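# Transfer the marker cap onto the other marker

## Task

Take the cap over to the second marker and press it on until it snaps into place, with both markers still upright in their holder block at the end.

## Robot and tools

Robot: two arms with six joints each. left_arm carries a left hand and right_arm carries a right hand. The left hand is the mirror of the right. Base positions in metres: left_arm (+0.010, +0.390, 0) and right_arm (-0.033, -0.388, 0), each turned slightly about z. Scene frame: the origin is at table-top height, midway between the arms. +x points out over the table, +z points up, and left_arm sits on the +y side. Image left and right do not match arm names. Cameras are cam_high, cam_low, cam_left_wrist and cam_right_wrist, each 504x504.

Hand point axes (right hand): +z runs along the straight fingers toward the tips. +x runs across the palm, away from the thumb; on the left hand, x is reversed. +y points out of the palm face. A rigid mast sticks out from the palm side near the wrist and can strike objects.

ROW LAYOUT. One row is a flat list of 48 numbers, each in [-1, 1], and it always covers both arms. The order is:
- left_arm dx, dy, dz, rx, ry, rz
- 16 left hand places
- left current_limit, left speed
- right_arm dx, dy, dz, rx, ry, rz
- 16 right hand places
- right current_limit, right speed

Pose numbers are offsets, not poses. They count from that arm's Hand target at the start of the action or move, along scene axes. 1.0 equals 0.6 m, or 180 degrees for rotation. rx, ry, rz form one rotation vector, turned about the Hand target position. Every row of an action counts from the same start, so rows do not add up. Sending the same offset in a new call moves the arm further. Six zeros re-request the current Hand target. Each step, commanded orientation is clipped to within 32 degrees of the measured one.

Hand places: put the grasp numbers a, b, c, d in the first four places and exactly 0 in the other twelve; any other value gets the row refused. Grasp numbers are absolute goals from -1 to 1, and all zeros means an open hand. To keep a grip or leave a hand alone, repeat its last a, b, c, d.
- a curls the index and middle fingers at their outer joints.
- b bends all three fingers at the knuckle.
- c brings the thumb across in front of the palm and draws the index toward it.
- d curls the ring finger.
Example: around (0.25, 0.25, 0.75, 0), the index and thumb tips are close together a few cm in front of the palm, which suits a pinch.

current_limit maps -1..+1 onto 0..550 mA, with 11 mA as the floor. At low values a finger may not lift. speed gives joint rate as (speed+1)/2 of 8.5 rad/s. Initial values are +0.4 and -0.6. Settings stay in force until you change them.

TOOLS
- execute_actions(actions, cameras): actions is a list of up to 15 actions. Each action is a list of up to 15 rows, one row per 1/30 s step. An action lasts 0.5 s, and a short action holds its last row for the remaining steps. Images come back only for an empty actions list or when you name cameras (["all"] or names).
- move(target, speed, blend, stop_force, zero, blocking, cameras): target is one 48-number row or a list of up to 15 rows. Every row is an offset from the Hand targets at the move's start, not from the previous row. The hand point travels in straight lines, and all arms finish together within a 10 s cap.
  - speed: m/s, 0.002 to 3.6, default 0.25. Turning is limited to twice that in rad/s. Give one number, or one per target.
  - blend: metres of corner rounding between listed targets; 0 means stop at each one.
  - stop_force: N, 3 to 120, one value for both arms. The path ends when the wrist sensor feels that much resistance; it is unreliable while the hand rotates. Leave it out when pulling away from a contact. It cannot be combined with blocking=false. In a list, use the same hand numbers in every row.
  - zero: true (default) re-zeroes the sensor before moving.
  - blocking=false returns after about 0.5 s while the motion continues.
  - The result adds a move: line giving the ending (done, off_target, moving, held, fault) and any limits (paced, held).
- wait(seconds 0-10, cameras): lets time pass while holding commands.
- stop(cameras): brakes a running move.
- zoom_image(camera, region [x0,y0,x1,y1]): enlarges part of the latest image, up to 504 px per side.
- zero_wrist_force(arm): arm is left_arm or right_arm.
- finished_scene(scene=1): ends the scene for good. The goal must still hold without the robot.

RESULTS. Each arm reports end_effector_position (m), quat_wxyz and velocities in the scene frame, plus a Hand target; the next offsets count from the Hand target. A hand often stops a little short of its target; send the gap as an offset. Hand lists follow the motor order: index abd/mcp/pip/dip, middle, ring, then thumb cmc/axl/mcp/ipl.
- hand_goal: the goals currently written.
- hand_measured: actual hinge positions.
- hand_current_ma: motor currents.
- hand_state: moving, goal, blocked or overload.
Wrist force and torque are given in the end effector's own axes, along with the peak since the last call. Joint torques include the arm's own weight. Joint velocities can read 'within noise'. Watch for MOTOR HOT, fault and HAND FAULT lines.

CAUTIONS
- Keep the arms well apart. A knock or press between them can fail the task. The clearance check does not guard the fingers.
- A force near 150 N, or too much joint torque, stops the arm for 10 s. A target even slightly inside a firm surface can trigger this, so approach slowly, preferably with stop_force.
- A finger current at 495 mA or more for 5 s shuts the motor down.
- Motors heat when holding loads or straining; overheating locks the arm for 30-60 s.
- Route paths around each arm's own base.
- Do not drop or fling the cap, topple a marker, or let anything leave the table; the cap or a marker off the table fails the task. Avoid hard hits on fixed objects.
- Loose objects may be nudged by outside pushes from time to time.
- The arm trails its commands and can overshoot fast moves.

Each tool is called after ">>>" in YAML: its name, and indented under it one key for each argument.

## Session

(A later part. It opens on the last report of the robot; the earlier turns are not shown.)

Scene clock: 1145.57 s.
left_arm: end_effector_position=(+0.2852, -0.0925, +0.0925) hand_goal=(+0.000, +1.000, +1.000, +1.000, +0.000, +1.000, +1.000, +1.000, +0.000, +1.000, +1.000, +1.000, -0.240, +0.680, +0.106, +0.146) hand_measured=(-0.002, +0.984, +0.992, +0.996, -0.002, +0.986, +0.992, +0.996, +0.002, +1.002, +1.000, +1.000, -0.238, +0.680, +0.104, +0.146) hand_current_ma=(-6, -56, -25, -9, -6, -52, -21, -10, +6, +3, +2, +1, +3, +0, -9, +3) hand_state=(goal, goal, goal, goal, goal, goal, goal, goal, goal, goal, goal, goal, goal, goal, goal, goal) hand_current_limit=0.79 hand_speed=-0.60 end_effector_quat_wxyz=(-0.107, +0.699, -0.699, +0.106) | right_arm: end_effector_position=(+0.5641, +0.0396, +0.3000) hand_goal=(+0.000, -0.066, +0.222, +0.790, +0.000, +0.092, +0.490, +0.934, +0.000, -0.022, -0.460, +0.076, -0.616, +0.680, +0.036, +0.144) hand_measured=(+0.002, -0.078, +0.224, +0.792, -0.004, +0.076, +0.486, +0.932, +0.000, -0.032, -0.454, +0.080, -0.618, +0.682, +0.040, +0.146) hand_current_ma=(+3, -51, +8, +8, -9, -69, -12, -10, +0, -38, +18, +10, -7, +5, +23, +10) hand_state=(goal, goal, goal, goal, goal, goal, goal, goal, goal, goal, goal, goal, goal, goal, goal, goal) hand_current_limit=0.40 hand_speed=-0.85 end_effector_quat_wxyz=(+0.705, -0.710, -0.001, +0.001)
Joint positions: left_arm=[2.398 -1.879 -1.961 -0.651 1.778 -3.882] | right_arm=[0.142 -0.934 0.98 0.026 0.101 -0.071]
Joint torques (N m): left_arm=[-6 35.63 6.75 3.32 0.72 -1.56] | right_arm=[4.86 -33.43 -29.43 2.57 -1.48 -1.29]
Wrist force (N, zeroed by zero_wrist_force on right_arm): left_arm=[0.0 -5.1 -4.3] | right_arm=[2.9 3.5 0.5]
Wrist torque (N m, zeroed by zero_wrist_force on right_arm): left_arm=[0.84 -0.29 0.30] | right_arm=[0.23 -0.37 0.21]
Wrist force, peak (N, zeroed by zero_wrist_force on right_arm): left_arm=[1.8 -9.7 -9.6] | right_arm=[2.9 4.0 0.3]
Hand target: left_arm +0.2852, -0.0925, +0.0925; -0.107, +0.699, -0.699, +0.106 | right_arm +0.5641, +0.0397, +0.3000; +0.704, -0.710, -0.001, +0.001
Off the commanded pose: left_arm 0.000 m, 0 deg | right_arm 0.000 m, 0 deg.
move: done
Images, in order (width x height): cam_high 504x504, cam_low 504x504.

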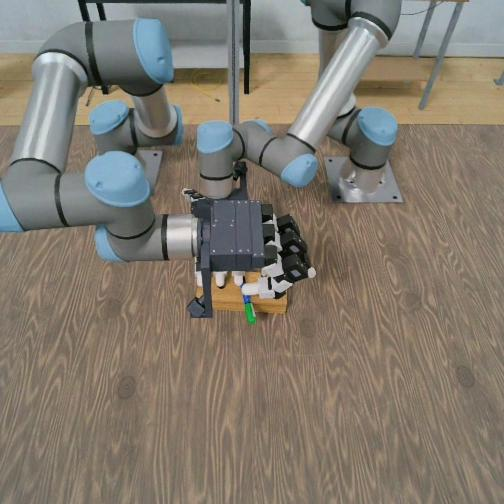

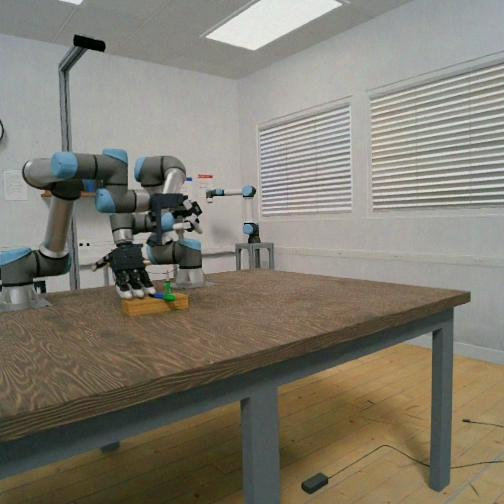

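>>> move:
  target:
    - [0,0,0.03,0,0,0, -1,-0.5,0.5,-1,0,0,0,0,0,0,0,0,0,0,0,0,0.79,-0.6, 0,0,0,0,0,0, 0,0.45,0.78,0.65,0,0,0,0,0,0,0,0,0,0,0,0,0.4,-0.85]
    - [0,0.0208,0.03,0,0,0, -1,-0.5,0.5,-1,0,0,0,0,0,0,0,0,0,0,0,0,0.79,-0.6, 0,0,0,0,0,0, 0,0.45,0.78,0.65,0,0,0,0,0,0,0,0,0,0,0,0,0.4,-0.85]
  speed: 0.05
  cameras: ["cam_high","cam_low","cam_left_wrist"]

>>> zoom_image:
  camera: "cam_high"
  region: [200, 260, 280, 340]

>>> zoom_image:
  camera: "cam_low"
  region: [145, 280, 185, 320]

Scene clock: 1149.17 s.
left_arm: end_effector_position=(+0.2852, -0.0802, +0.1105) hand_goal=(+0.000, +1.000, +1.000, +1.000, +0.000, +1.000, +1.000, +1.000, +0.000, +1.000, +1.000, +1.000, -0.240, +0.680, +0.106, +0.146) hand_measured=(-0.002, +0.984, +0.992, +0.996, -0.002, +0.986, +0.992, +0.996, +0.002, +0.996, +1.000, +1.000, -0.238, +0.680, +0.104, +0.146) hand_current_ma=(-6, -56, -25, -9, -6, -52, -21, -10, +6, -15, +0, +0, +3, +0, -9, +3) hand_state=(goal, goal, goal, goal, goal, goal, goal, goal, goal, goal, goal, goal, goal, goal, goal, goal) hand_current_limit=0.79 hand_speed=-0.60 end_effector_quat_wxyz=(-0.107, +0.699, -0.699, +0.106) | right_arm: end_effector_position=(+0.5641, +0.0397, +0.3000) hand_goal=(+0.000, -0.066, +0.222, +0.790, +0.000, +0.092, +0.490, +0.934, +0.000, -0.022, -0.460, +0.076, -0.616, +0.680, +0.036, +0.144) hand_measured=(+0.002, -0.078, +0.224, +0.792, -0.004, +0.076, +0.486, +0.932, +0.000, -0.032, -0.454, +0.080, -0.618, +0.682, +0.040, +0.146) hand_current_ma=(+3, -51, +8, +8, -9, -69, -12, -10, +0, -38, +18, +10, -7, +5, +23, +10) hand_state=(goal, goal, goal, goal, goal, goal, goal, goal, goal, goal, goal, goal, goal, goal, goal, goal) hand_current_limit=0.40 hand_speed=-0.85 end_effector_quat_wxyz=(+0.705, -0.710, -0.001, +0.001)
Joint positions: left_arm=[2.416 -1.829 -1.972 -0.686 1.774 -3.865] | right_arm=[0.142 -0.934 0.98 0.026 0.101 -0.071]
Joint torques (N m): left_arm=[5.58 38.87 8.92 4.83 -1.59 1.25] | right_arm=[11.74 -33.89 -30.84 2.58 2.35 -1.55]
Wrist force (N, zeroed by zero_wrist_force on right_arm): left_arm=[-1.2 -0.2 1.2] | right_arm=[2.8 3.6 0.6]
Wrist torque (N m, zeroed by zero_wrist_force on right_arm): left_arm=[-0.09 0.22 -0.24] | right_arm=[0.22 -0.37 0.21]
Wrist force, peak (N, zeroed by zero_wrist_force on right_arm): left_arm=[0.2 -5.5 -4.7] | right_arm=[2.6 4.0 0.8]
Hand target: left_arm +0.2852, -0.0801, +0.1105; -0.107, +0.699, -0.699, +0.106 | right_arm +0.5641, +0.0397, +0.3000; +0.705, -0.710, -0.001, +0.001
Off the commanded pose: left_arm 0.000 m, 0 deg | right_arm 0.000 m, 0 deg.
move: done
Images, in order (width x height): cam_high 504x504, cam_low 504x504, cam_left_wrist 504x504.

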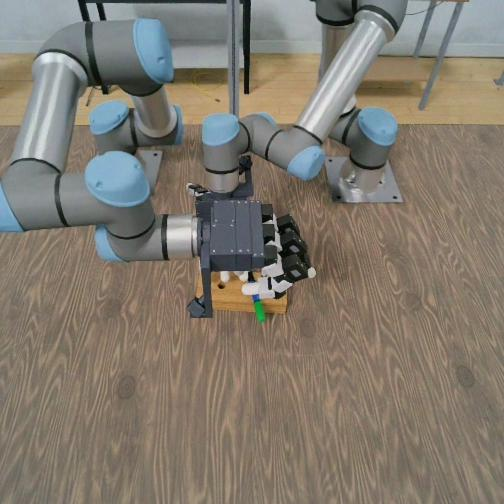

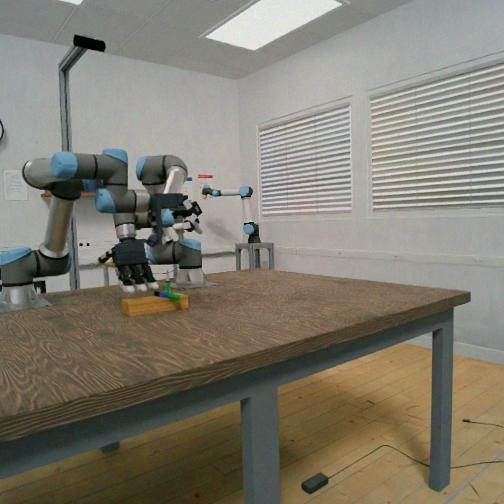

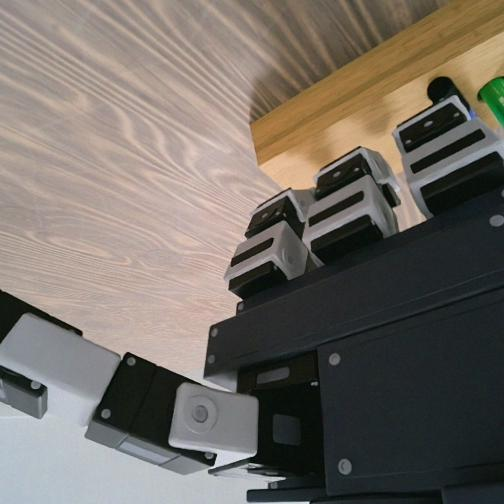

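Scaled by 6.300.

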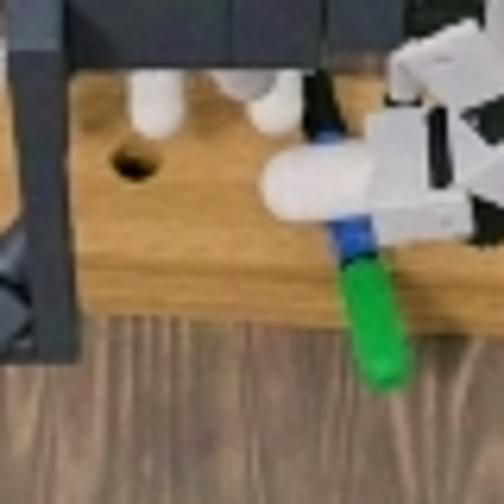

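Scaled by 12.600.

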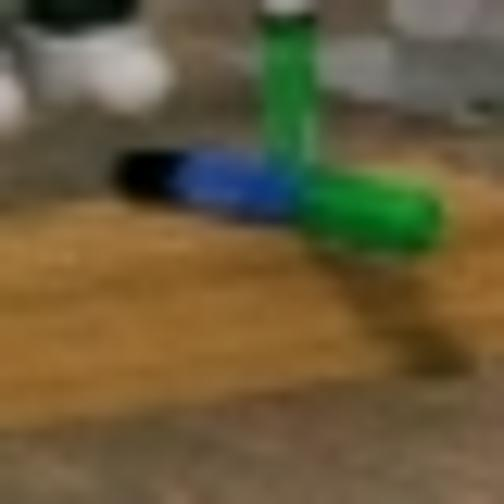

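>>> move:
  target: [0,0.03,0,0,0,0, -1,-0.5,0.5,-1,0,0,0,0,0,0,0,0,0,0,0,0,0.79,-0.6, -0.02,-0.08,0.1,0,0,0, 0,0.45,0.78,0.65,0,0,0,0,0,0,0,0,0,0,0,0,0.4,-0.85]
  speed: 0.08
  cameras: ["cam_high","cam_left_wrist"]

>>> zoom_image:
  camera: "cam_high"
  region: [200, 260, 280, 340]

>>> zoom_image:
  camera: "cam_left_wrist"
  region: [300, 0, 504, 204]

Scene clock: 1152.77 s.
left_arm: end_effector_position=(+0.2852, -0.0621, +0.1105) hand_goal=(+0.000, +1.000, +1.000, +1.000, +0.000, +1.000, +1.000, +1.000, +0.000, +1.000, +1.000, +1.000, -0.240, +0.680, +0.106, +0.146) hand_measured=(-0.002, +0.984, +0.992, +0.996, -0.002, +0.986, +0.992, +0.996, +0.002, +0.996, +1.000, +1.000, -0.238, +0.680, +0.104, +0.146) hand_current_ma=(-6, -56, -25, -9, -6, -52, -21, -10, +6, -15, +0, +0, +3, +0, -9, +3) hand_state=(goal, goal, goal, goal, goal, goal, goal, goal, goal, goal, goal, goal, goal, goal, goal, goal) hand_current_limit=0.79 hand_speed=-0.60 end_effector_quat_wxyz=(-0.107, +0.699, -0.699, +0.106) | right_arm: end_effector_position=(+0.5521, -0.0083, +0.3600) hand_goal=(+0.000, -0.066, +0.222, +0.790, +0.000, +0.092, +0.490, +0.934, +0.000, -0.022, -0.460, +0.076, -0.616, +0.680, +0.036, +0.144) hand_measured=(+0.002, -0.078, +0.224, +0.792, -0.004, +0.076, +0.486, +0.932, +0.000, -0.032, -0.454, +0.080, -0.618, +0.682, +0.040, +0.146) hand_current_ma=(+3, -51, +7, +8, -9, -69, -12, -10, +0, -38, +18, +10, -7, +5, +22, +10) hand_state=(goal, goal, goal, goal, goal, goal, goal, goal, goal, goal, goal, goal, goal, goal, goal, goal) hand_current_limit=0.40 hand_speed=-0.85 end_effector_quat_wxyz=(+0.706, -0.708, -0.001, +0.001)
Joint positions: left_arm=[2.442 -1.799 -2.015 -0.669 1.768 -3.838] | right_arm=[0.066 -0.989 0.921 0.196 0.026 -0.127]
Joint torques (N m): left_arm=[6.17 36.65 10.18 4.85 -1.5 1.24] | right_arm=[-10.23 -32.06 -30.9 3.13 -3.11 -1.47]
Wrist force (N, zeroed by zero_wrist_force on right_arm): left_arm=[-1.0 -0.2 1.5] | right_arm=[2.7 3.5 0.5]
Wrist torque (N m, zeroed by zero_wrist_force on right_arm): left_arm=[-0.12 0.18 -0.19] | right_arm=[0.27 -0.38 0.17]
Wrist force, peak (N, zeroed by zero_wrist_force on right_arm): left_arm=[-1.3 -0.1 1.4] | right_arm=[2.8 4.2 1.3]
Hand target: left_arm +0.2852, -0.0621, +0.1105; -0.107, +0.699, -0.699, +0.106 | right_arm +0.5521, -0.0083, +0.3600; +0.705, -0.710, -0.001, +0.001
Off the commanded pose: left_arm 0.000 m, 0 deg | right_arm 0.000 m, 0 deg.
move: done
Images, in order (width x height): cam_high 504x504, cam_left_wrist 504x504.

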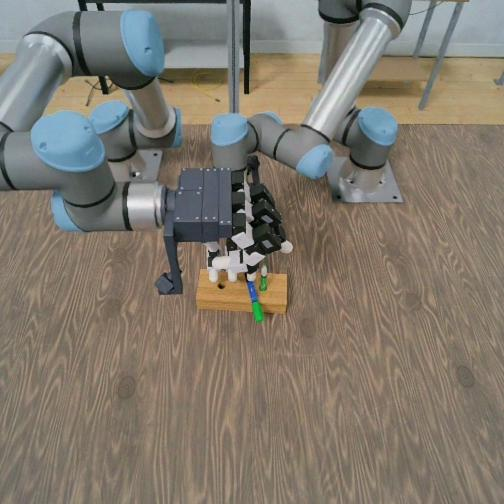

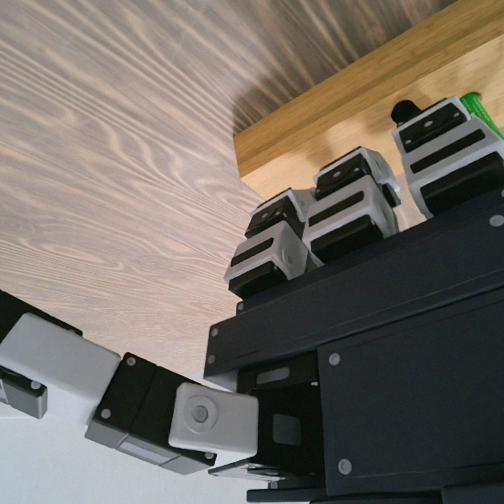

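Scaled by 6.300.

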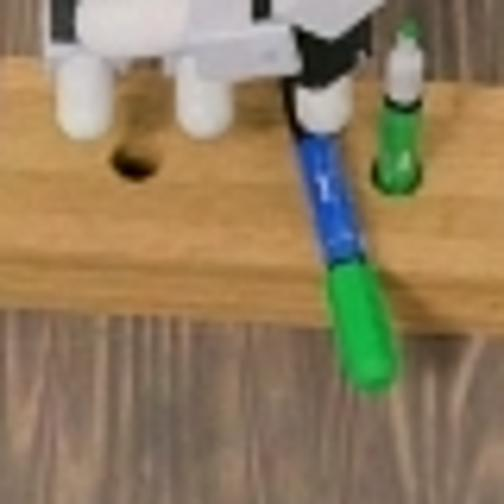

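Scaled by 2.471.

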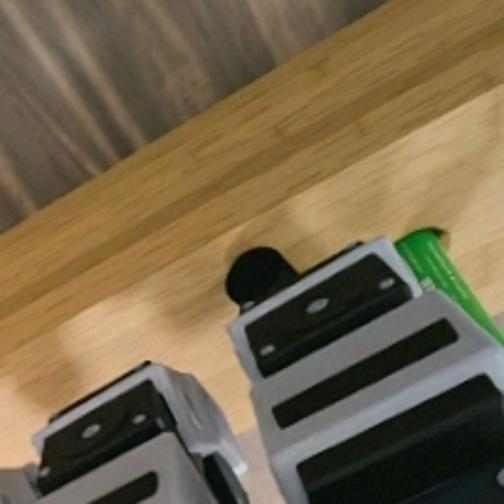

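>>> move:
  target: [0,-0.0058,-0.04,0,0,0, -1,-0.5,0.5,-1,0,0,0,0,0,0,0,0,0,0,0,0,0.79,-0.6, 0,0,0,0,0,0, 0,0.45,0.78,0.65,0,0,0,0,0,0,0,0,0,0,0,0,0.4,-0.85]
  speed: 0.02
  stop_force: 10
  cameras: ["cam_high","cam_low"]

>>> zoom_image:
  camera: "cam_high"
  region: [200, 260, 280, 340]

>>> zoom_image:
  camera: "cam_low"
  region: [145, 280, 185, 320]

Scene clock: 1155.53 s.
left_arm: end_effector_position=(+0.2852, -0.0643, +0.0952) hand_goal=(+0.000, +1.000, +1.000, +1.000, +0.000, +1.000, +1.000, +1.000, +0.000, +1.000, +1.000, +1.000, -0.240, +0.680, +0.106, +0.146) hand_measured=(-0.002, +0.984, +0.992, +0.996, -0.002, +0.986, +0.992, +0.996, +0.010, +1.002, +1.002, +1.000, -0.238, +0.680, +0.104, +0.146) hand_current_ma=(-6, -56, -25, -9, -6, -52, -21, -10, +30, +4, +3, +2, +3, +0, -9, +3) hand_state=(goal, goal, goal, goal, goal, goal, goal, goal, goal, goal, goal, goal, goal, goal, goal, goal) hand_current_limit=0.79 hand_speed=-0.60 end_effector_quat_wxyz=(-0.107, +0.699, -0.699, +0.106) | right_arm: end_effector_position=(+0.5521, -0.0083, +0.3600) hand_goal=(+0.000, -0.066, +0.222, +0.790, +0.000, +0.092, +0.490, +0.934, +0.000, -0.022, -0.460, +0.076, -0.616, +0.680, +0.036, +0.144) hand_measured=(+0.002, -0.078, +0.224, +0.792, -0.004, +0.076, +0.486, +0.932, +0.000, -0.032, -0.454, +0.080, -0.618, +0.682, +0.040, +0.146) hand_current_ma=(+3, -51, +7, +8, -9, -69, -12, -10, +0, -38, +18, +10, -7, +5, +22, +10) hand_state=(goal, goal, goal, goal, goal, goal, goal, goal, goal, goal, goal, goal, goal, goal, goal, goal) hand_current_limit=0.40 hand_speed=-0.85 end_effector_quat_wxyz=(+0.706, -0.708, -0.001, +0.001)
Joint positions: left_arm=[2.439 -1.828 -2.026 -0.629 1.769 -3.842] | right_arm=[0.066 -0.989 0.921 0.196 0.026 -0.127]
Joint torques (N m): left_arm=[6.94 34.44 23.49 -0.86 -2.4 1.11] | right_arm=[-9.76 -32.46 -30.31 3.05 -3.31 -1.47]
Wrist force (N, zeroed by zero_wrist_force on right_arm): left_arm=[-0.8 -3.1 -6.6] | right_arm=[3.0 3.8 0.6]
Wrist torque (N m, zeroed by zero_wrist_force on right_arm): left_arm=[1.23 -0.32 0.08] | right_arm=[0.29 -0.42 0.20]
Wrist force, peak (N, zeroed by zero_wrist_force on right_arm): left_arm=[0.0 -0.4 -15.5] | right_arm=[3.0 3.8 0.6]
Hand target: left_arm +0.2852, -0.0643, +0.0952; -0.107, +0.699, -0.699, +0.106 (not the last commanded pose) | right_arm +0.5521, -0.0083, +0.3600; +0.706, -0.708, -0.001, +0.001
Off the commanded pose: left_arm 0.009 m, 0 deg | right_arm 0.000 m, 0 deg.
move: contact (left_arm)
Images, in order (width x height): cam_high 504x504, cam_low 504x504.

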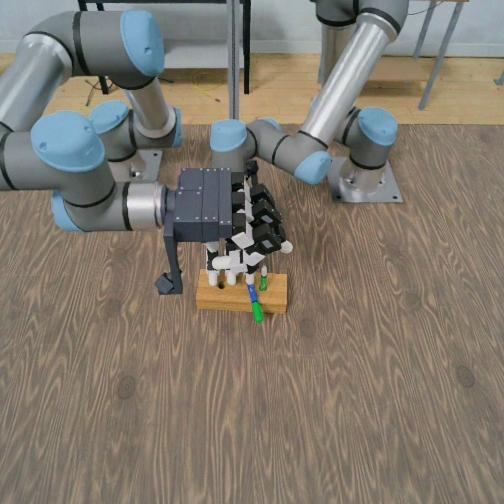

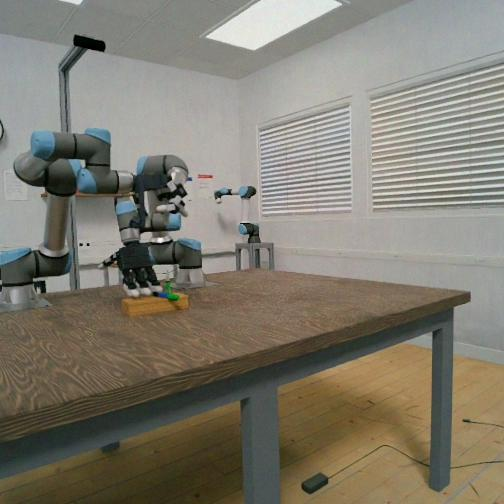

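Scaled by 6.300.

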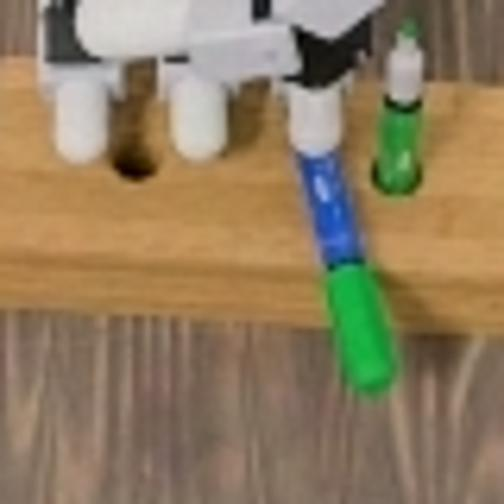

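Scaled by 12.600.

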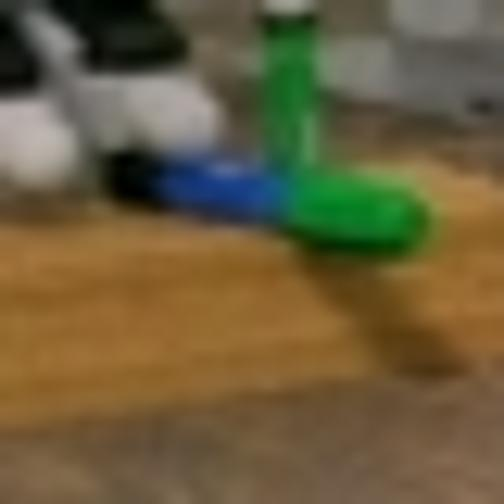

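>>> move:
  target: [0,0,0,0,0,0, -1,-0.5,0.5,-1,0,0,0,0,0,0,0,0,0,0,0,0,0.79,-0.6, -0.17,-0.187,0.1,0,0,-0.25, 0,0,0,0,0,0,0,0,0,0,0,0,0,0,0,0,0.79,-0.8]
  speed: 0.3

>>> move:
  target: [0,0,0,0,0,0, -1,-0.5,0.5,-1,0,0,0,0,0,0,0,0,0,0,0,0,0.79,-0.6, 0,0,0,-0.3535,0.3535,0, 0,0,0,0,0,0,0,0,0,0,0,0,0,0,0,0,0.79,-0.8]
  speed: 0.3
  cameras: ["cam_high","cam_low"]

Scene clock: 1161.33 s.
left_arm: end_effector_position=(+0.2852, -0.0643, +0.0952) hand_goal=(+0.000, +1.000, +1.000, +1.000, +0.000, +1.000, +1.000, +1.000, +0.000, +1.000, +1.000, +1.000, -0.240, +0.680, +0.106, +0.146) hand_measured=(-0.002, +0.984, +0.992, +0.996, -0.002, +0.986, +0.992, +0.996, +0.010, +1.002, +1.002, +1.000, -0.238, +0.680, +0.104, +0.146) hand_current_ma=(-6, -56, -25, -9, -6, -52, -21, -10, +30, +4, +3, +2, +3, +0, -9, +3) hand_state=(goal, goal, goal, goal, goal, goal, goal, goal, goal, goal, goal, goal, goal, goal, goal, goal) hand_current_limit=0.79 hand_speed=-0.60 end_effector_quat_wxyz=(-0.107, +0.699, -0.699, +0.106) | right_arm: end_effector_position=(+0.4501, -0.1205, +0.4200) hand_goal=(+0.000, +0.750, +0.580, +0.700, +0.000, +0.750, +0.580, +0.700, +0.000, +0.750, +0.580, +0.700, +0.710, +0.680, +0.230, +0.170) hand_measured=(+0.002, +0.726, +0.572, +0.702, -0.004, +0.728, +0.572, +0.702, +0.000, +0.726, +0.572, +0.698, +0.692, +0.682, +0.228, +0.168) hand_current_ma=(+3, -98, -28, +7, -9, -95, -27, +8, +0, -98, -26, -10, -73, +5, -10, -7) hand_state=(goal, blocked, goal, goal, goal, blocked, goal, goal, goal, blocked, goal, goal, goal, goal, goal, goal) hand_current_limit=0.79 hand_speed=-0.80 end_effector_quat_wxyz=(+0.653, -0.655, +0.271, -0.269)
Joint positions: left_arm=[2.439 -1.828 -2.026 -0.629 1.769 -3.842] | right_arm=[-0.097 -1.733 1.673 0.065 0.648 -0.004]
Joint torques (N m): left_arm=[7 33.02 24 0.45 -2.25 1.25] | right_arm=[-10.88 -23.12 -10.96 1.62 2.62 1.24]
Wrist force (N, zeroed by zero_wrist_force on right_arm): left_arm=[-0.6 -3.0 -6.5] | right_arm=[2.0 3.5 0.7]
Wrist torque (N m, zeroed by zero_wrist_force on right_arm): left_arm=[1.22 -0.33 0.10] | right_arm=[0.22 -0.28 -0.08]
Wrist force, peak (N, zeroed by zero_wrist_force on right_arm): left_arm=[-0.6 -3.2 -6.8] | right_arm=[3.2 4.1 0.9]
Hand target: left_arm +0.2852, -0.0643, +0.0952; -0.107, +0.699, -0.699, +0.106 | right_arm +0.4501, -0.1205, +0.4200; +0.653, -0.655, +0.271, -0.269
Off the commanded pose: left_arm 0.000 m, 0 deg | right_arm 0.000 m, 0 deg.
move: done

Scene clock: 1164.23 s.
left_arm: end_effector_position=(+0.2852, -0.0643, +0.0952) hand_goal=(+0.000, +1.000, +1.000, +1.000, +0.000, +1.000, +1.000, +1.000, +0.000, +1.000, +1.000, +1.000, -0.240, +0.680, +0.106, +0.146) hand_measured=(-0.002, +0.984, +0.992, +0.996, -0.002, +0.986, +0.992, +0.996, +0.010, +1.002, +1.002, +1.000, -0.238, +0.680, +0.104, +0.146) hand_current_ma=(-6, -56, -25, -9, -6, -52, -21, -10, +30, +4, +3, +2, +3, +0, -9, +3) hand_state=(goal, goal, goal, goal, goal, goal, goal, goal, goal, goal, goal, goal, goal, goal, goal, goal) hand_current_limit=0.79 hand_speed=-0.60 end_effector_quat_wxyz=(-0.107, +0.699, -0.699, +0.106) | right_arm: end_effector_position=(+0.4479, -0.1209, +0.4162) hand_goal=(+0.000, +0.750, +0.580, +0.700, +0.000, +0.750, +0.580, +0.700, +0.000, +0.750, +0.580, +0.700, +0.710, +0.680, +0.230, +0.170) hand_measured=(+0.002, +0.740, +0.576, +0.702, -0.002, +0.742, +0.576, +0.702, +0.000, +0.742, +0.576, +0.698, +0.702, +0.682, +0.226, +0.168) hand_current_ma=(+3, -36, -15, +7, -8, -33, -15, +8, +0, -34, -13, -8, -31, +5, -15, -7) hand_state=(goal, goal, goal, goal, goal, goal, goal, goal, goal, goal, goal, goal, goal, goal, goal, goal) hand_current_limit=0.79 hand_speed=-0.80 end_effector_quat_wxyz=(-0.206, +0.900, -0.374, +0.088)
Joint positions: left_arm=[2.439 -1.828 -2.026 -0.629 1.769 -3.842] | right_arm=[0.241 -0.841 0.251 1.774 1.332 -0.534]
Joint torques (N m): left_arm=[5.77 34.01 23.96 1.25 -2.25 1.16] | right_arm=[-10.88 -51.84 -4.57 -1.1 -3.47 -1.38]
Wrist force (N, zeroed by zero_wrist_force on right_arm): left_arm=[-0.7 -3.2 -6.4] | right_arm=[2.3 1.8 2.4]
Wrist torque (N m, zeroed by zero_wrist_force on right_arm): left_arm=[1.20 -0.33 0.10] | right_arm=[0.05 -0.43 -0.02]
Wrist force, peak (N, zeroed by zero_wrist_force on right_arm): left_arm=[-0.7 -3.2 -6.7] | right_arm=[3.8 1.8 6.5]
Hand target: left_arm +0.2852, -0.0643, +0.0952; -0.107, +0.699, -0.699, +0.106 | right_arm +0.4479, -0.1209, +0.4162; -0.206, +0.900, -0.374, +0.088 (not the last commanded pose)
Off the commanded pose: left_arm 0.000 m, 0 deg | right_arm 0.004 m, 26 deg.
led back after a hold (right arm): the arm was led back toward your command in small steps, so it may still be short of it.
move: held (right_arm; a check stopped the path); limits=held
pose unreachable (right arm): on one or more control steps of this call, first in action 0 (counted from 0), this arm could not follow its commanded pose, so it was not sent that pose on those steps. It may still have moved: this result reports where it is.
cause: moving toward the commanded pose would bring two parts of the arm too close to each other (joints 4 (wrist 1) to 6 (wrist 3) lie between them).
Images, in order (width x height): cam_high 504x504, cam_low 504x504.

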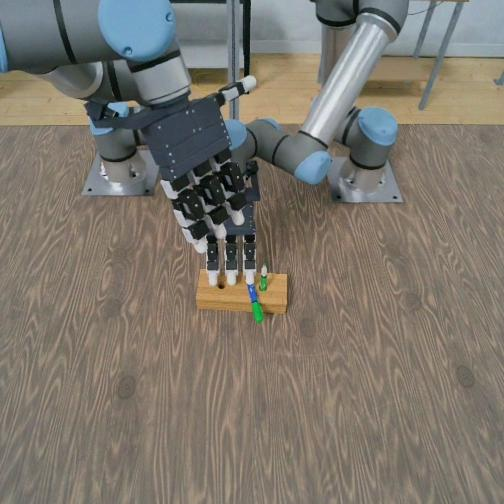

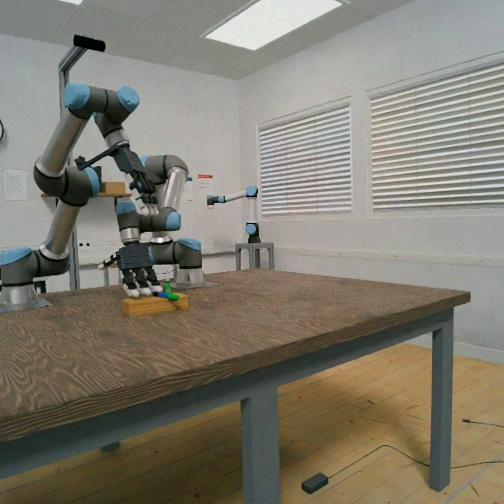

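>>> execute_actions:
  actions: []

Scene clock: 1178.40 s.
left_arm: end_effector_position=(+0.2852, -0.0643, +0.0952) hand_goal=(+0.000, +1.000, +1.000, +1.000, +0.000, +1.000, +1.000, +1.000, +0.000, +1.000, +1.000, +1.000, -0.240, +0.680, +0.106, +0.146) hand_measured=(-0.002, +0.984, +0.992, +0.996, -0.002, +0.986, +0.992, +0.996, +0.010, +1.002, +1.002, +1.000, -0.238, +0.680, +0.104, +0.146) hand_current_ma=(-6, -56, -25, -9, -6, -52, -21, -10, +30, +4, +3, +2, +3, +0, -9, +3) hand_state=(goal, goal, goal, goal, goal, goal, goal, goal, goal, goal, goal, goal, goal, goal, goal, goal) hand_current_limit=0.79 hand_speed=-0.60 end_effector_quat_wxyz=(-0.107, +0.699, -0.699, +0.106) | right_arm: end_effector_position=(+0.4479, -0.1209, +0.4162) hand_goal=(+0.000, +0.750, +0.580, +0.700, +0.000, +0.750, +0.580, +0.700, +0.000, +0.750, +0.580, +0.700, +0.710, +0.680, +0.230, +0.170) hand_measured=(+0.002, +0.740, +0.576, +0.702, -0.002, +0.742, +0.576, +0.702, +0.000, +0.742, +0.576, +0.698, +0.702, +0.682, +0.226, +0.168) hand_current_ma=(+3, -36, -15, +7, -8, -33, -15, +8, +0, -34, -13, -8, -31, +5, -15, -7) hand_state=(goal, goal, goal, goal, goal, goal, goal, goal, goal, goal, goal, goal, goal, goal, goal, goal) hand_current_limit=0.79 hand_speed=-0.80 end_effector_quat_wxyz=(-0.206, +0.900, -0.374, +0.088)
Joint positions: left_arm=[2.439 -1.828 -2.026 -0.629 1.769 -3.842] | right_arm=[0.241 -0.841 0.251 1.774 1.332 -0.534]
Joint velocities: within noise
Joint torques (N m): left_arm=[6.17 32.99 23.37 2.01 -2.26 1.13] | right_arm=[-10.31 -51.59 -4.46 -1.05 -3.34 -1.46]
Wrist force (N, zeroed by zero_wrist_force on right_arm): left_arm=[-0.8 -2.9 -6.5] | right_arm=[2.3 1.8 2.5]
Wrist torque (N m, zeroed by zero_wrist_force on right_arm): left_arm=[1.24 -0.30 0.08] | right_arm=[0.03 -0.41 -0.03]
Wrist force, peak (N, zeroed by zero_wrist_force on right_arm): left_arm=[-0.8 -3.2 -6.8] | right_arm=[2.4 1.8 2.6]
Hand target: left_arm +0.2852, -0.0643, +0.0952; -0.107, +0.699, -0.699, +0.106 | right_arm +0.4479, -0.1209, +0.4162; -0.206, +0.900, -0.374, +0.088 (not the last commanded pose)
Off the commanded pose: left_arm 0.000 m, 0 deg | right_arm 0.004 m, 26 deg.

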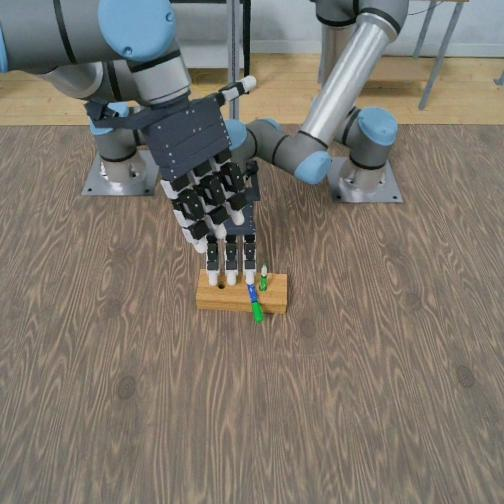

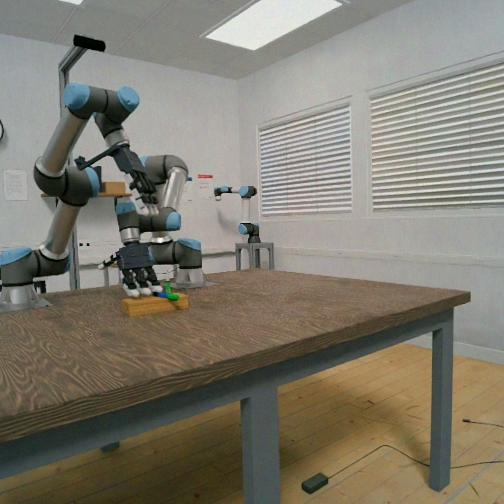

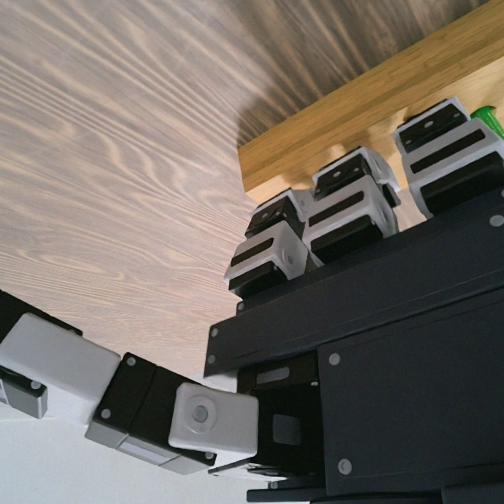

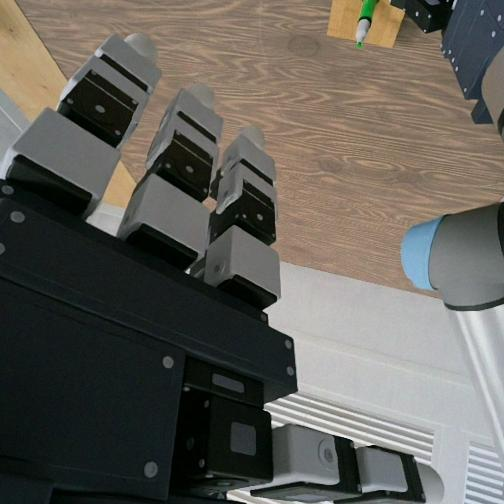

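>>> move:
  target: [0,0,0,0,0,0,-1,-0.5,0.5,-1,0,0,0,0,0,0,0,0,0,0,0,0,0.79,-0.6,0.143,0.175,0.073,0.2514,-0.2514,0,0,0,0,0,0,0,0,0,0,0,0,0,0,0,0,0,0.79,-0.8]
  speed: 0.25

Scene clock: 1182.67 s.
left_arm: end_effector_position=(+0.2852, -0.0643, +0.0952) hand_goal=(+0.000, +1.000, +1.000, +1.000, +0.000, +1.000, +1.000, +1.000, +0.000, +1.000, +1.000, +1.000, -0.240, +0.680, +0.106, +0.146) hand_measured=(-0.002, +0.984, +0.992, +0.996, -0.002, +0.986, +0.992, +0.996, +0.010, +1.002, +1.002, +1.000, -0.238, +0.680, +0.104, +0.146) hand_current_ma=(-6, -56, -25, -9, -6, -52, -21, -10, +30, +4, +3, +2, +3, +0, -9, +3) hand_state=(goal, goal, goal, goal, goal, goal, goal, goal, goal, goal, goal, goal, goal, goal, goal, goal) hand_current_limit=0.79 hand_speed=-0.60 end_effector_quat_wxyz=(-0.107, +0.699, -0.699, +0.106) | right_arm: end_effector_position=(+0.5337, -0.0159, +0.4600) hand_goal=(+0.000, +0.750, +0.580, +0.700, +0.000, +0.750, +0.580, +0.700, +0.000, +0.750, +0.580, +0.700, +0.710, +0.680, +0.230, +0.170) hand_measured=(+0.002, +0.740, +0.576, +0.702, -0.002, +0.742, +0.576, +0.702, +0.000, +0.742, +0.576, +0.698, +0.702, +0.682, +0.228, +0.168) hand_current_ma=(+3, -36, -15, +7, -8, -33, -15, +8, +0, -34, -13, -8, -31, +5, -10, -7) hand_state=(goal, goal, goal, goal, goal, goal, goal, goal, goal, goal, goal, goal, goal, goal, goal, goal) hand_current_limit=0.79 hand_speed=-0.80 end_effector_quat_wxyz=(+0.652, -0.653, +0.273, -0.272)
Joint positions: left_arm=[2.439 -1.828 -2.026 -0.629 1.769 -3.842] | right_arm=[0.179 -1.439 1.282 0.161 0.931 -0.001]
Joint torques (N m): left_arm=[6.19 33.04 23.65 2.44 -2.04 1.3] | right_arm=[10.86 -36.18 -11.28 -4.52 2.67 1.24]
Wrist force (N, zeroed by zero_wrist_force on right_arm): left_arm=[-0.8 -2.6 -6.4] | right_arm=[2.4 3.5 1.0]
Wrist torque (N m, zeroed by zero_wrist_force on right_arm): left_arm=[1.26 -0.32 0.08] | right_arm=[0.17 -0.34 0.01]
Wrist force, peak (N, zeroed by zero_wrist_force on right_arm): left_arm=[-0.6 -3.2 -6.7] | right_arm=[2.9 3.4 1.6]
Hand target: left_arm +0.2852, -0.0643, +0.0952; -0.107, +0.699, -0.699, +0.106 | right_arm +0.5337, -0.0159, +0.4600; +0.652, -0.653, +0.273, -0.272
Off the commanded pose: left_arm 0.000 m, 0 deg | right_arm 0.000 m, 0 deg.
move: done

>>> move:
  target: [0,0,0,0,0,0,-1,-0.5,0.5,-1,0,0,0,0,0,0,0,0,0,0,0,0,0.79,-0.6,-0.1645,-0.0085,-0.0333,0,0,0.3611,-1,-0.5,0.5,-1,0,0,0,0,0,0,0,0,0,0,0,0,0.79,-0.6]
  speed: 0.25
  cameras: ["cam_high"]

Scene clock: 1190.57 s.
left_arm: end_effector_position=(+0.2852, -0.0643, +0.0952) hand_goal=(+0.000, +1.000, +1.000, +1.000, +0.000, +1.000, +1.000, +1.000, +0.000, +1.000, +1.000, +1.000, -0.240, +0.680, +0.106, +0.146) hand_measured=(-0.002, +0.984, +0.992, +0.996, -0.002, +0.986, +0.992, +0.996, +0.010, +1.002, +1.002, +1.000, -0.238, +0.680, +0.104, +0.146) hand_current_ma=(-6, -56, -25, -9, -6, -52, -21, -10, +30, +4, +3, +2, +3, +0, -9, +3) hand_state=(goal, goal, goal, goal, goal, goal, goal, goal, goal, goal, goal, goal, goal, goal, goal, goal) hand_current_limit=0.79 hand_speed=-0.60 end_effector_quat_wxyz=(-0.107, +0.699, -0.699, +0.106) | right_arm: end_effector_position=(+0.4350, -0.0210, +0.4400) hand_goal=(+0.000, +1.000, +1.000, +1.000, +0.000, +1.000, +1.000, +1.000, +0.000, +1.000, +1.000, +1.000, -0.240, +0.680, +0.106, +0.146) hand_measured=(+0.002, +0.980, +0.994, +0.998, -0.002, +0.982, +0.994, +0.996, +0.000, +0.980, +0.994, +0.998, -0.242, +0.682, +0.108, +0.148) hand_current_ma=(+3, -81, -21, -9, -8, -79, -21, -10, +0, -83, -19, -9, -4, +5, +11, +7) hand_state=(goal, goal, goal, goal, goal, goal, goal, goal, goal, goal, goal, goal, goal, goal, goal, goal) hand_current_limit=0.79 hand_speed=-0.60 end_effector_quat_wxyz=(+0.696, -0.698, -0.121, +0.121)
Joint positions: left_arm=[2.439 -1.828 -2.026 -0.629 1.769 -3.842] | right_arm=[0.082 -1.11 0.9 0.202 -0.3 0.009]
Joint torques (N m): left_arm=[6.18 33.14 23.92 2.2 -1.91 1.17] | right_arm=[11.07 -26.24 -29.35 3.52 -3.06 -1.24]
Wrist force (N, zeroed by zero_wrist_force on right_arm): left_arm=[-0.8 -2.9 -6.3] | right_arm=[2.8 3.3 0.6]
Wrist torque (N m, zeroed by zero_wrist_force on right_arm): left_arm=[1.22 -0.32 0.09] | right_arm=[0.15 -0.36 0.13]
Wrist force, peak (N, zeroed by zero_wrist_force on right_arm): left_arm=[-0.8 -3.2 -6.7] | right_arm=[2.8 3.8 0.8]
Hand target: left_arm +0.2852, -0.0643, +0.0952; -0.107, +0.699, -0.699, +0.106 | right_arm +0.4350, -0.0210, +0.4400; +0.696, -0.698, -0.121, +0.121
Off the commanded pose: left_arm 0.000 m, 0 deg | right_arm 0.000 m, 0 deg.
move: done
Images, in order (width x height): cam_high 504x504.

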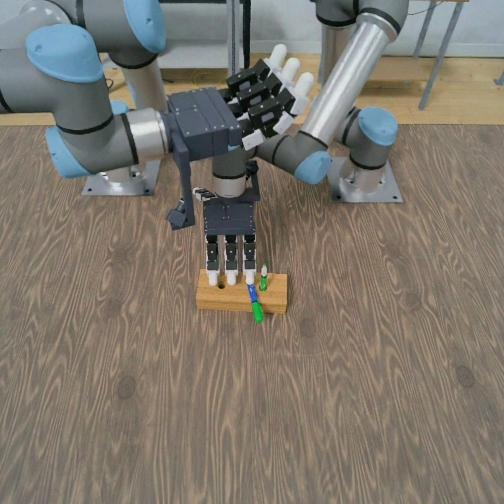

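>>> move:
  target: [0,0,0,0,0,0,-1,-0.5,0.5,-1,0,0,0,0,0,0,0,0,0,0,0,0,0.79,-0.6,0.3883,0.0242,-0.1667,-0.3025,-0.4298,0.3036,-1,-0.5,0.5,-1,0,0,0,0,0,0,0,0,0,0,0,0,0.79,-0.6]
  speed: 0.25
  cameras: ["cam_high", "cam_low"]

Scene clock: 1196.57 s.
left_arm: end_effector_position=(+0.2852, -0.0643, +0.0952) hand_goal=(+0.000, +1.000, +1.000, +1.000, +0.000, +1.000, +1.000, +1.000, +0.000, +1.000, +1.000, +1.000, -0.240, +0.680, +0.106, +0.146) hand_measured=(-0.002, +0.984, +0.992, +0.996, -0.002, +0.986, +0.992, +0.996, +0.010, +1.002, +1.002, +1.000, -0.238, +0.680, +0.104, +0.146) hand_current_ma=(-6, -56, -25, -9, -6, -52, -21, -10, +30, +4, +3, +2, +3, +0, -9, +3) hand_state=(goal, goal, goal, goal, goal, goal, goal, goal, goal, goal, goal, goal, goal, goal, goal, goal) hand_current_limit=0.79 hand_speed=-0.60 end_effector_quat_wxyz=(-0.107, +0.699, -0.699, +0.106) | right_arm: end_effector_position=(+0.6680, -0.0065, +0.3400) hand_goal=(+0.000, +1.000, +1.000, +1.000, +0.000, +1.000, +1.000, +1.000, +0.000, +1.000, +1.000, +1.000, -0.240, +0.680, +0.106, +0.146) hand_measured=(+0.002, +0.986, +0.994, +0.998, -0.002, +0.986, +0.994, +0.996, +0.000, +0.986, +0.994, +0.998, -0.242, +0.682, +0.104, +0.146) hand_current_ma=(+3, -55, -21, -9, -6, -53, -21, -10, +0, -56, -18, -9, -4, +5, -10, +4) hand_state=(goal, goal, goal, goal, goal, goal, goal, goal, goal, goal, goal, goal, goal, goal, goal, goal) hand_current_limit=0.79 hand_speed=-0.60 end_effector_quat_wxyz=(+0.000, +0.707, +0.707, -0.001)
Joint positions: left_arm=[2.439 -1.828 -2.026 -0.629 1.769 -3.842] | right_arm=[0.437 -0.981 0.843 -1.432 -1.571 0.399]
Joint torques (N m): left_arm=[6.08 31.91 22.98 2.31 -1.87 1.21] | right_arm=[11.31 -54.03 -13.39 -5.44 -2.92 -1.52]
Wrist force (N, zeroed by zero_wrist_force on right_arm): left_arm=[-0.8 -2.8 -6.5] | right_arm=[2.6 0.1 2.2]
Wrist torque (N m, zeroed by zero_wrist_force on right_arm): left_arm=[1.25 -0.34 0.09] | right_arm=[-0.05 -0.48 -0.10]
Wrist force, peak (N, zeroed by zero_wrist_force on right_arm): left_arm=[-0.7 -3.1 -6.7] | right_arm=[3.0 3.5 0.7]
Hand target: left_arm +0.2852, -0.0643, +0.0952; -0.107, +0.699, -0.699, +0.106 | right_arm +0.6680, -0.0065, +0.3400; +0.000, +0.707, +0.707, +0.000
Off the commanded pose: left_arm 0.000 m, 0 deg | right_arm 0.000 m, 0 deg.
move: done
Images, in order (width x height): cam_high 504x504, cam_low 504x504.

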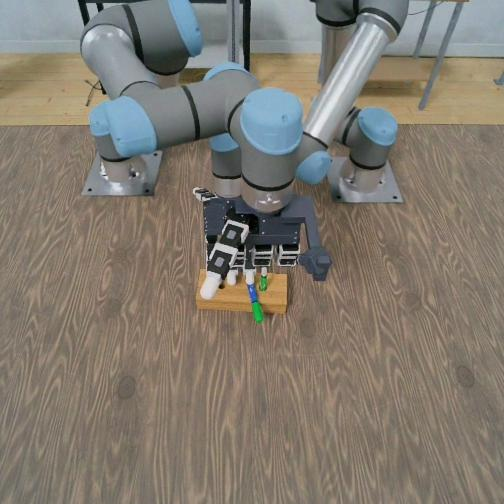

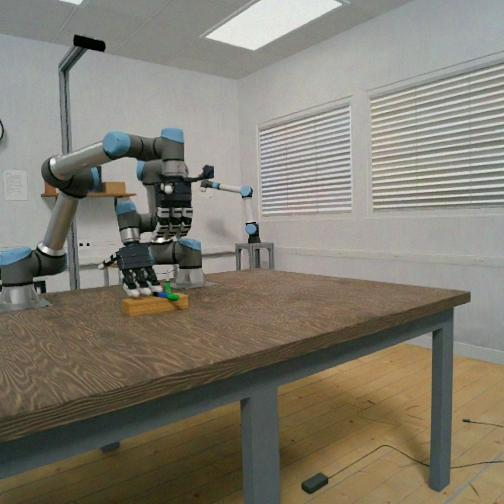

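>>> zoom_image:
  camera: "cam_high"
  region: [195, 255, 295, 330]

>>> zoom_image:
  camera: "cam_low"
  region: [110, 200, 220, 330]

Scaled by 5.040.

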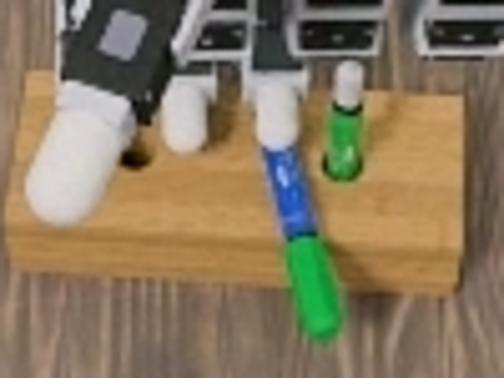

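Scaled by 3.877.

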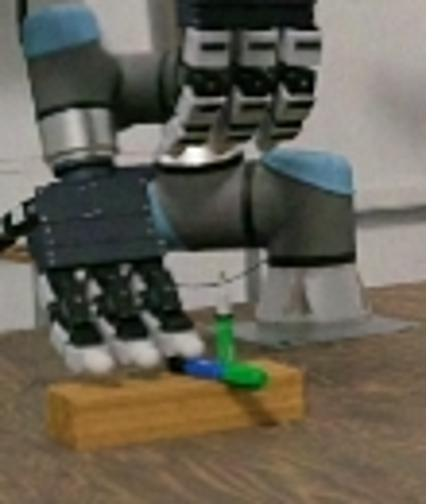

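>>> move:
  target: [0,0,0,0,0,0,-1,-0.5,0.5,-1,0,0,0,0,0,0,0,0,0,0,0,0,0.79,-0.6,0,-0.0042,-0.25,0,0,0,-1,-0.5,0.5,-1,0,0,0,0,0,0,0,0,0,0,0,0,0.79,-0.6]
  speed: 0.25
  cameras: ["all"]

Scene clock: 1200.47 s.
left_arm: end_effector_position=(+0.2852, -0.0643, +0.0952) hand_goal=(+0.000, +1.000, +1.000, +1.000, +0.000, +1.000, +1.000, +1.000, +0.000, +1.000, +1.000, +1.000, -0.240, +0.680, +0.106, +0.146) hand_measured=(-0.002, +0.984, +0.992, +0.996, -0.002, +0.986, +0.992, +0.996, +0.010, +1.002, +1.002, +1.000, -0.238, +0.680, +0.104, +0.146) hand_current_ma=(-6, -56, -25, -9, -6, -52, -21, -10, +30, +4, +3, +2, +3, +0, -9, +3) hand_state=(goal, goal, goal, goal, goal, goal, goal, goal, goal, goal, goal, goal, goal, goal, goal, goal) hand_current_limit=0.79 hand_speed=-0.60 end_effector_quat_wxyz=(-0.107, +0.699, -0.699, +0.106) | right_arm: end_effector_position=(+0.6680, -0.0090, +0.1901) hand_goal=(+0.000, +1.000, +1.000, +1.000, +0.000, +1.000, +1.000, +1.000, +0.000, +1.000, +1.000, +1.000, -0.240, +0.680, +0.106, +0.146) hand_measured=(+0.002, +0.988, +0.994, +0.998, -0.002, +0.988, +0.994, +0.996, +0.000, +0.988, +0.994, +0.998, -0.242, +0.682, +0.104, +0.146) hand_current_ma=(+3, -50, -21, -9, -6, -49, -21, -10, +0, -51, -18, -9, -4, +5, -12, +3) hand_state=(goal, goal, goal, goal, goal, goal, goal, goal, goal, goal, goal, goal, goal, goal, goal, goal) hand_current_limit=0.79 hand_speed=-0.60 end_effector_quat_wxyz=(+0.000, +0.707, +0.707, +0.000)
Joint positions: left_arm=[2.439 -1.828 -2.026 -0.629 1.769 -3.842] | right_arm=[0.434 -0.964 1.201 -1.807 -1.571 0.396]
Joint torques (N m): left_arm=[5.33 31.88 23.19 2.3 -1.75 1.1] | right_arm=[-10.07 -34.74 -11.16 -5.53 -2.71 -1.58]
Wrist force (N, zeroed by zero_wrist_force on right_arm): left_arm=[-0.6 -2.9 -6.4] | right_arm=[1.9 -0.3 2.1]
Wrist torque (N m, zeroed by zero_wrist_force on right_arm): left_arm=[1.23 -0.35 0.10] | right_arm=[-0.09 -0.41 -0.10]
Wrist force, peak (N, zeroed by zero_wrist_force on right_arm): left_arm=[-0.8 -2.9 -6.9] | right_arm=[2.2 -0.1 3.4]
Hand target: left_arm +0.2852, -0.0643, +0.0952; -0.107, +0.699, -0.699, +0.106 | right_arm +0.6680, -0.0090, +0.1900; +0.000, +0.707, +0.707, +0.000
Off the commanded pose: left_arm 0.000 m, 0 deg | right_arm 0.000 m, 0 deg.
move: done

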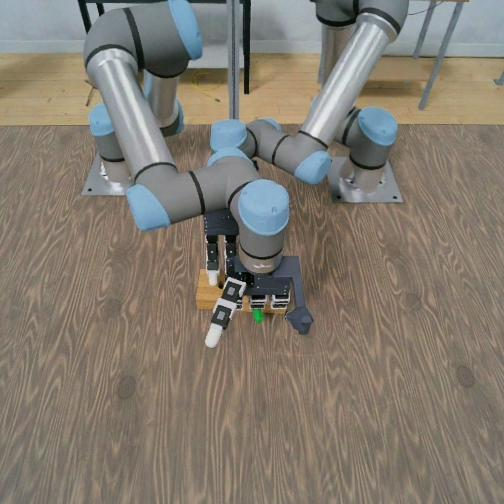

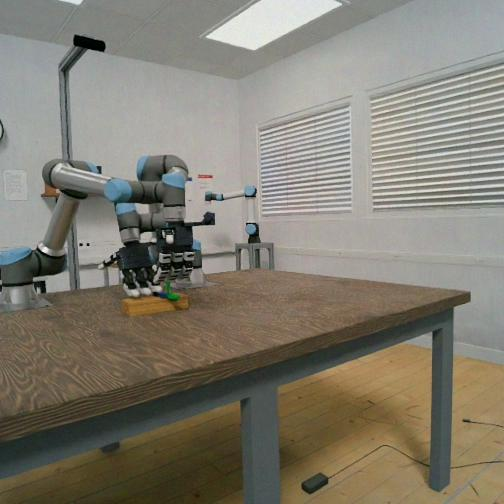

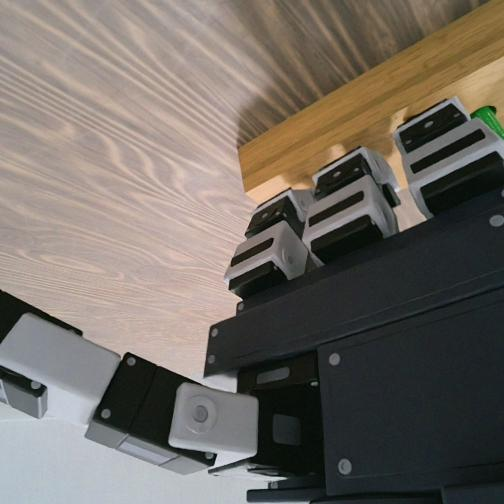

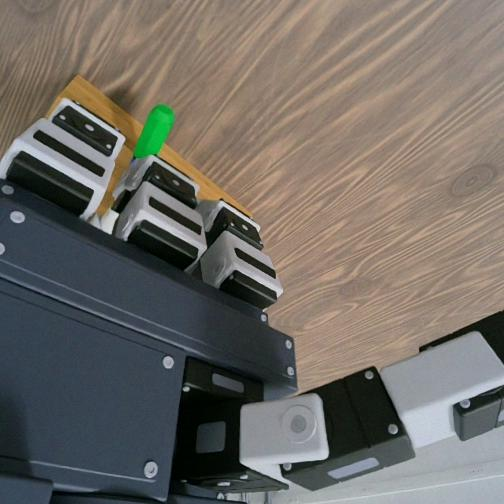

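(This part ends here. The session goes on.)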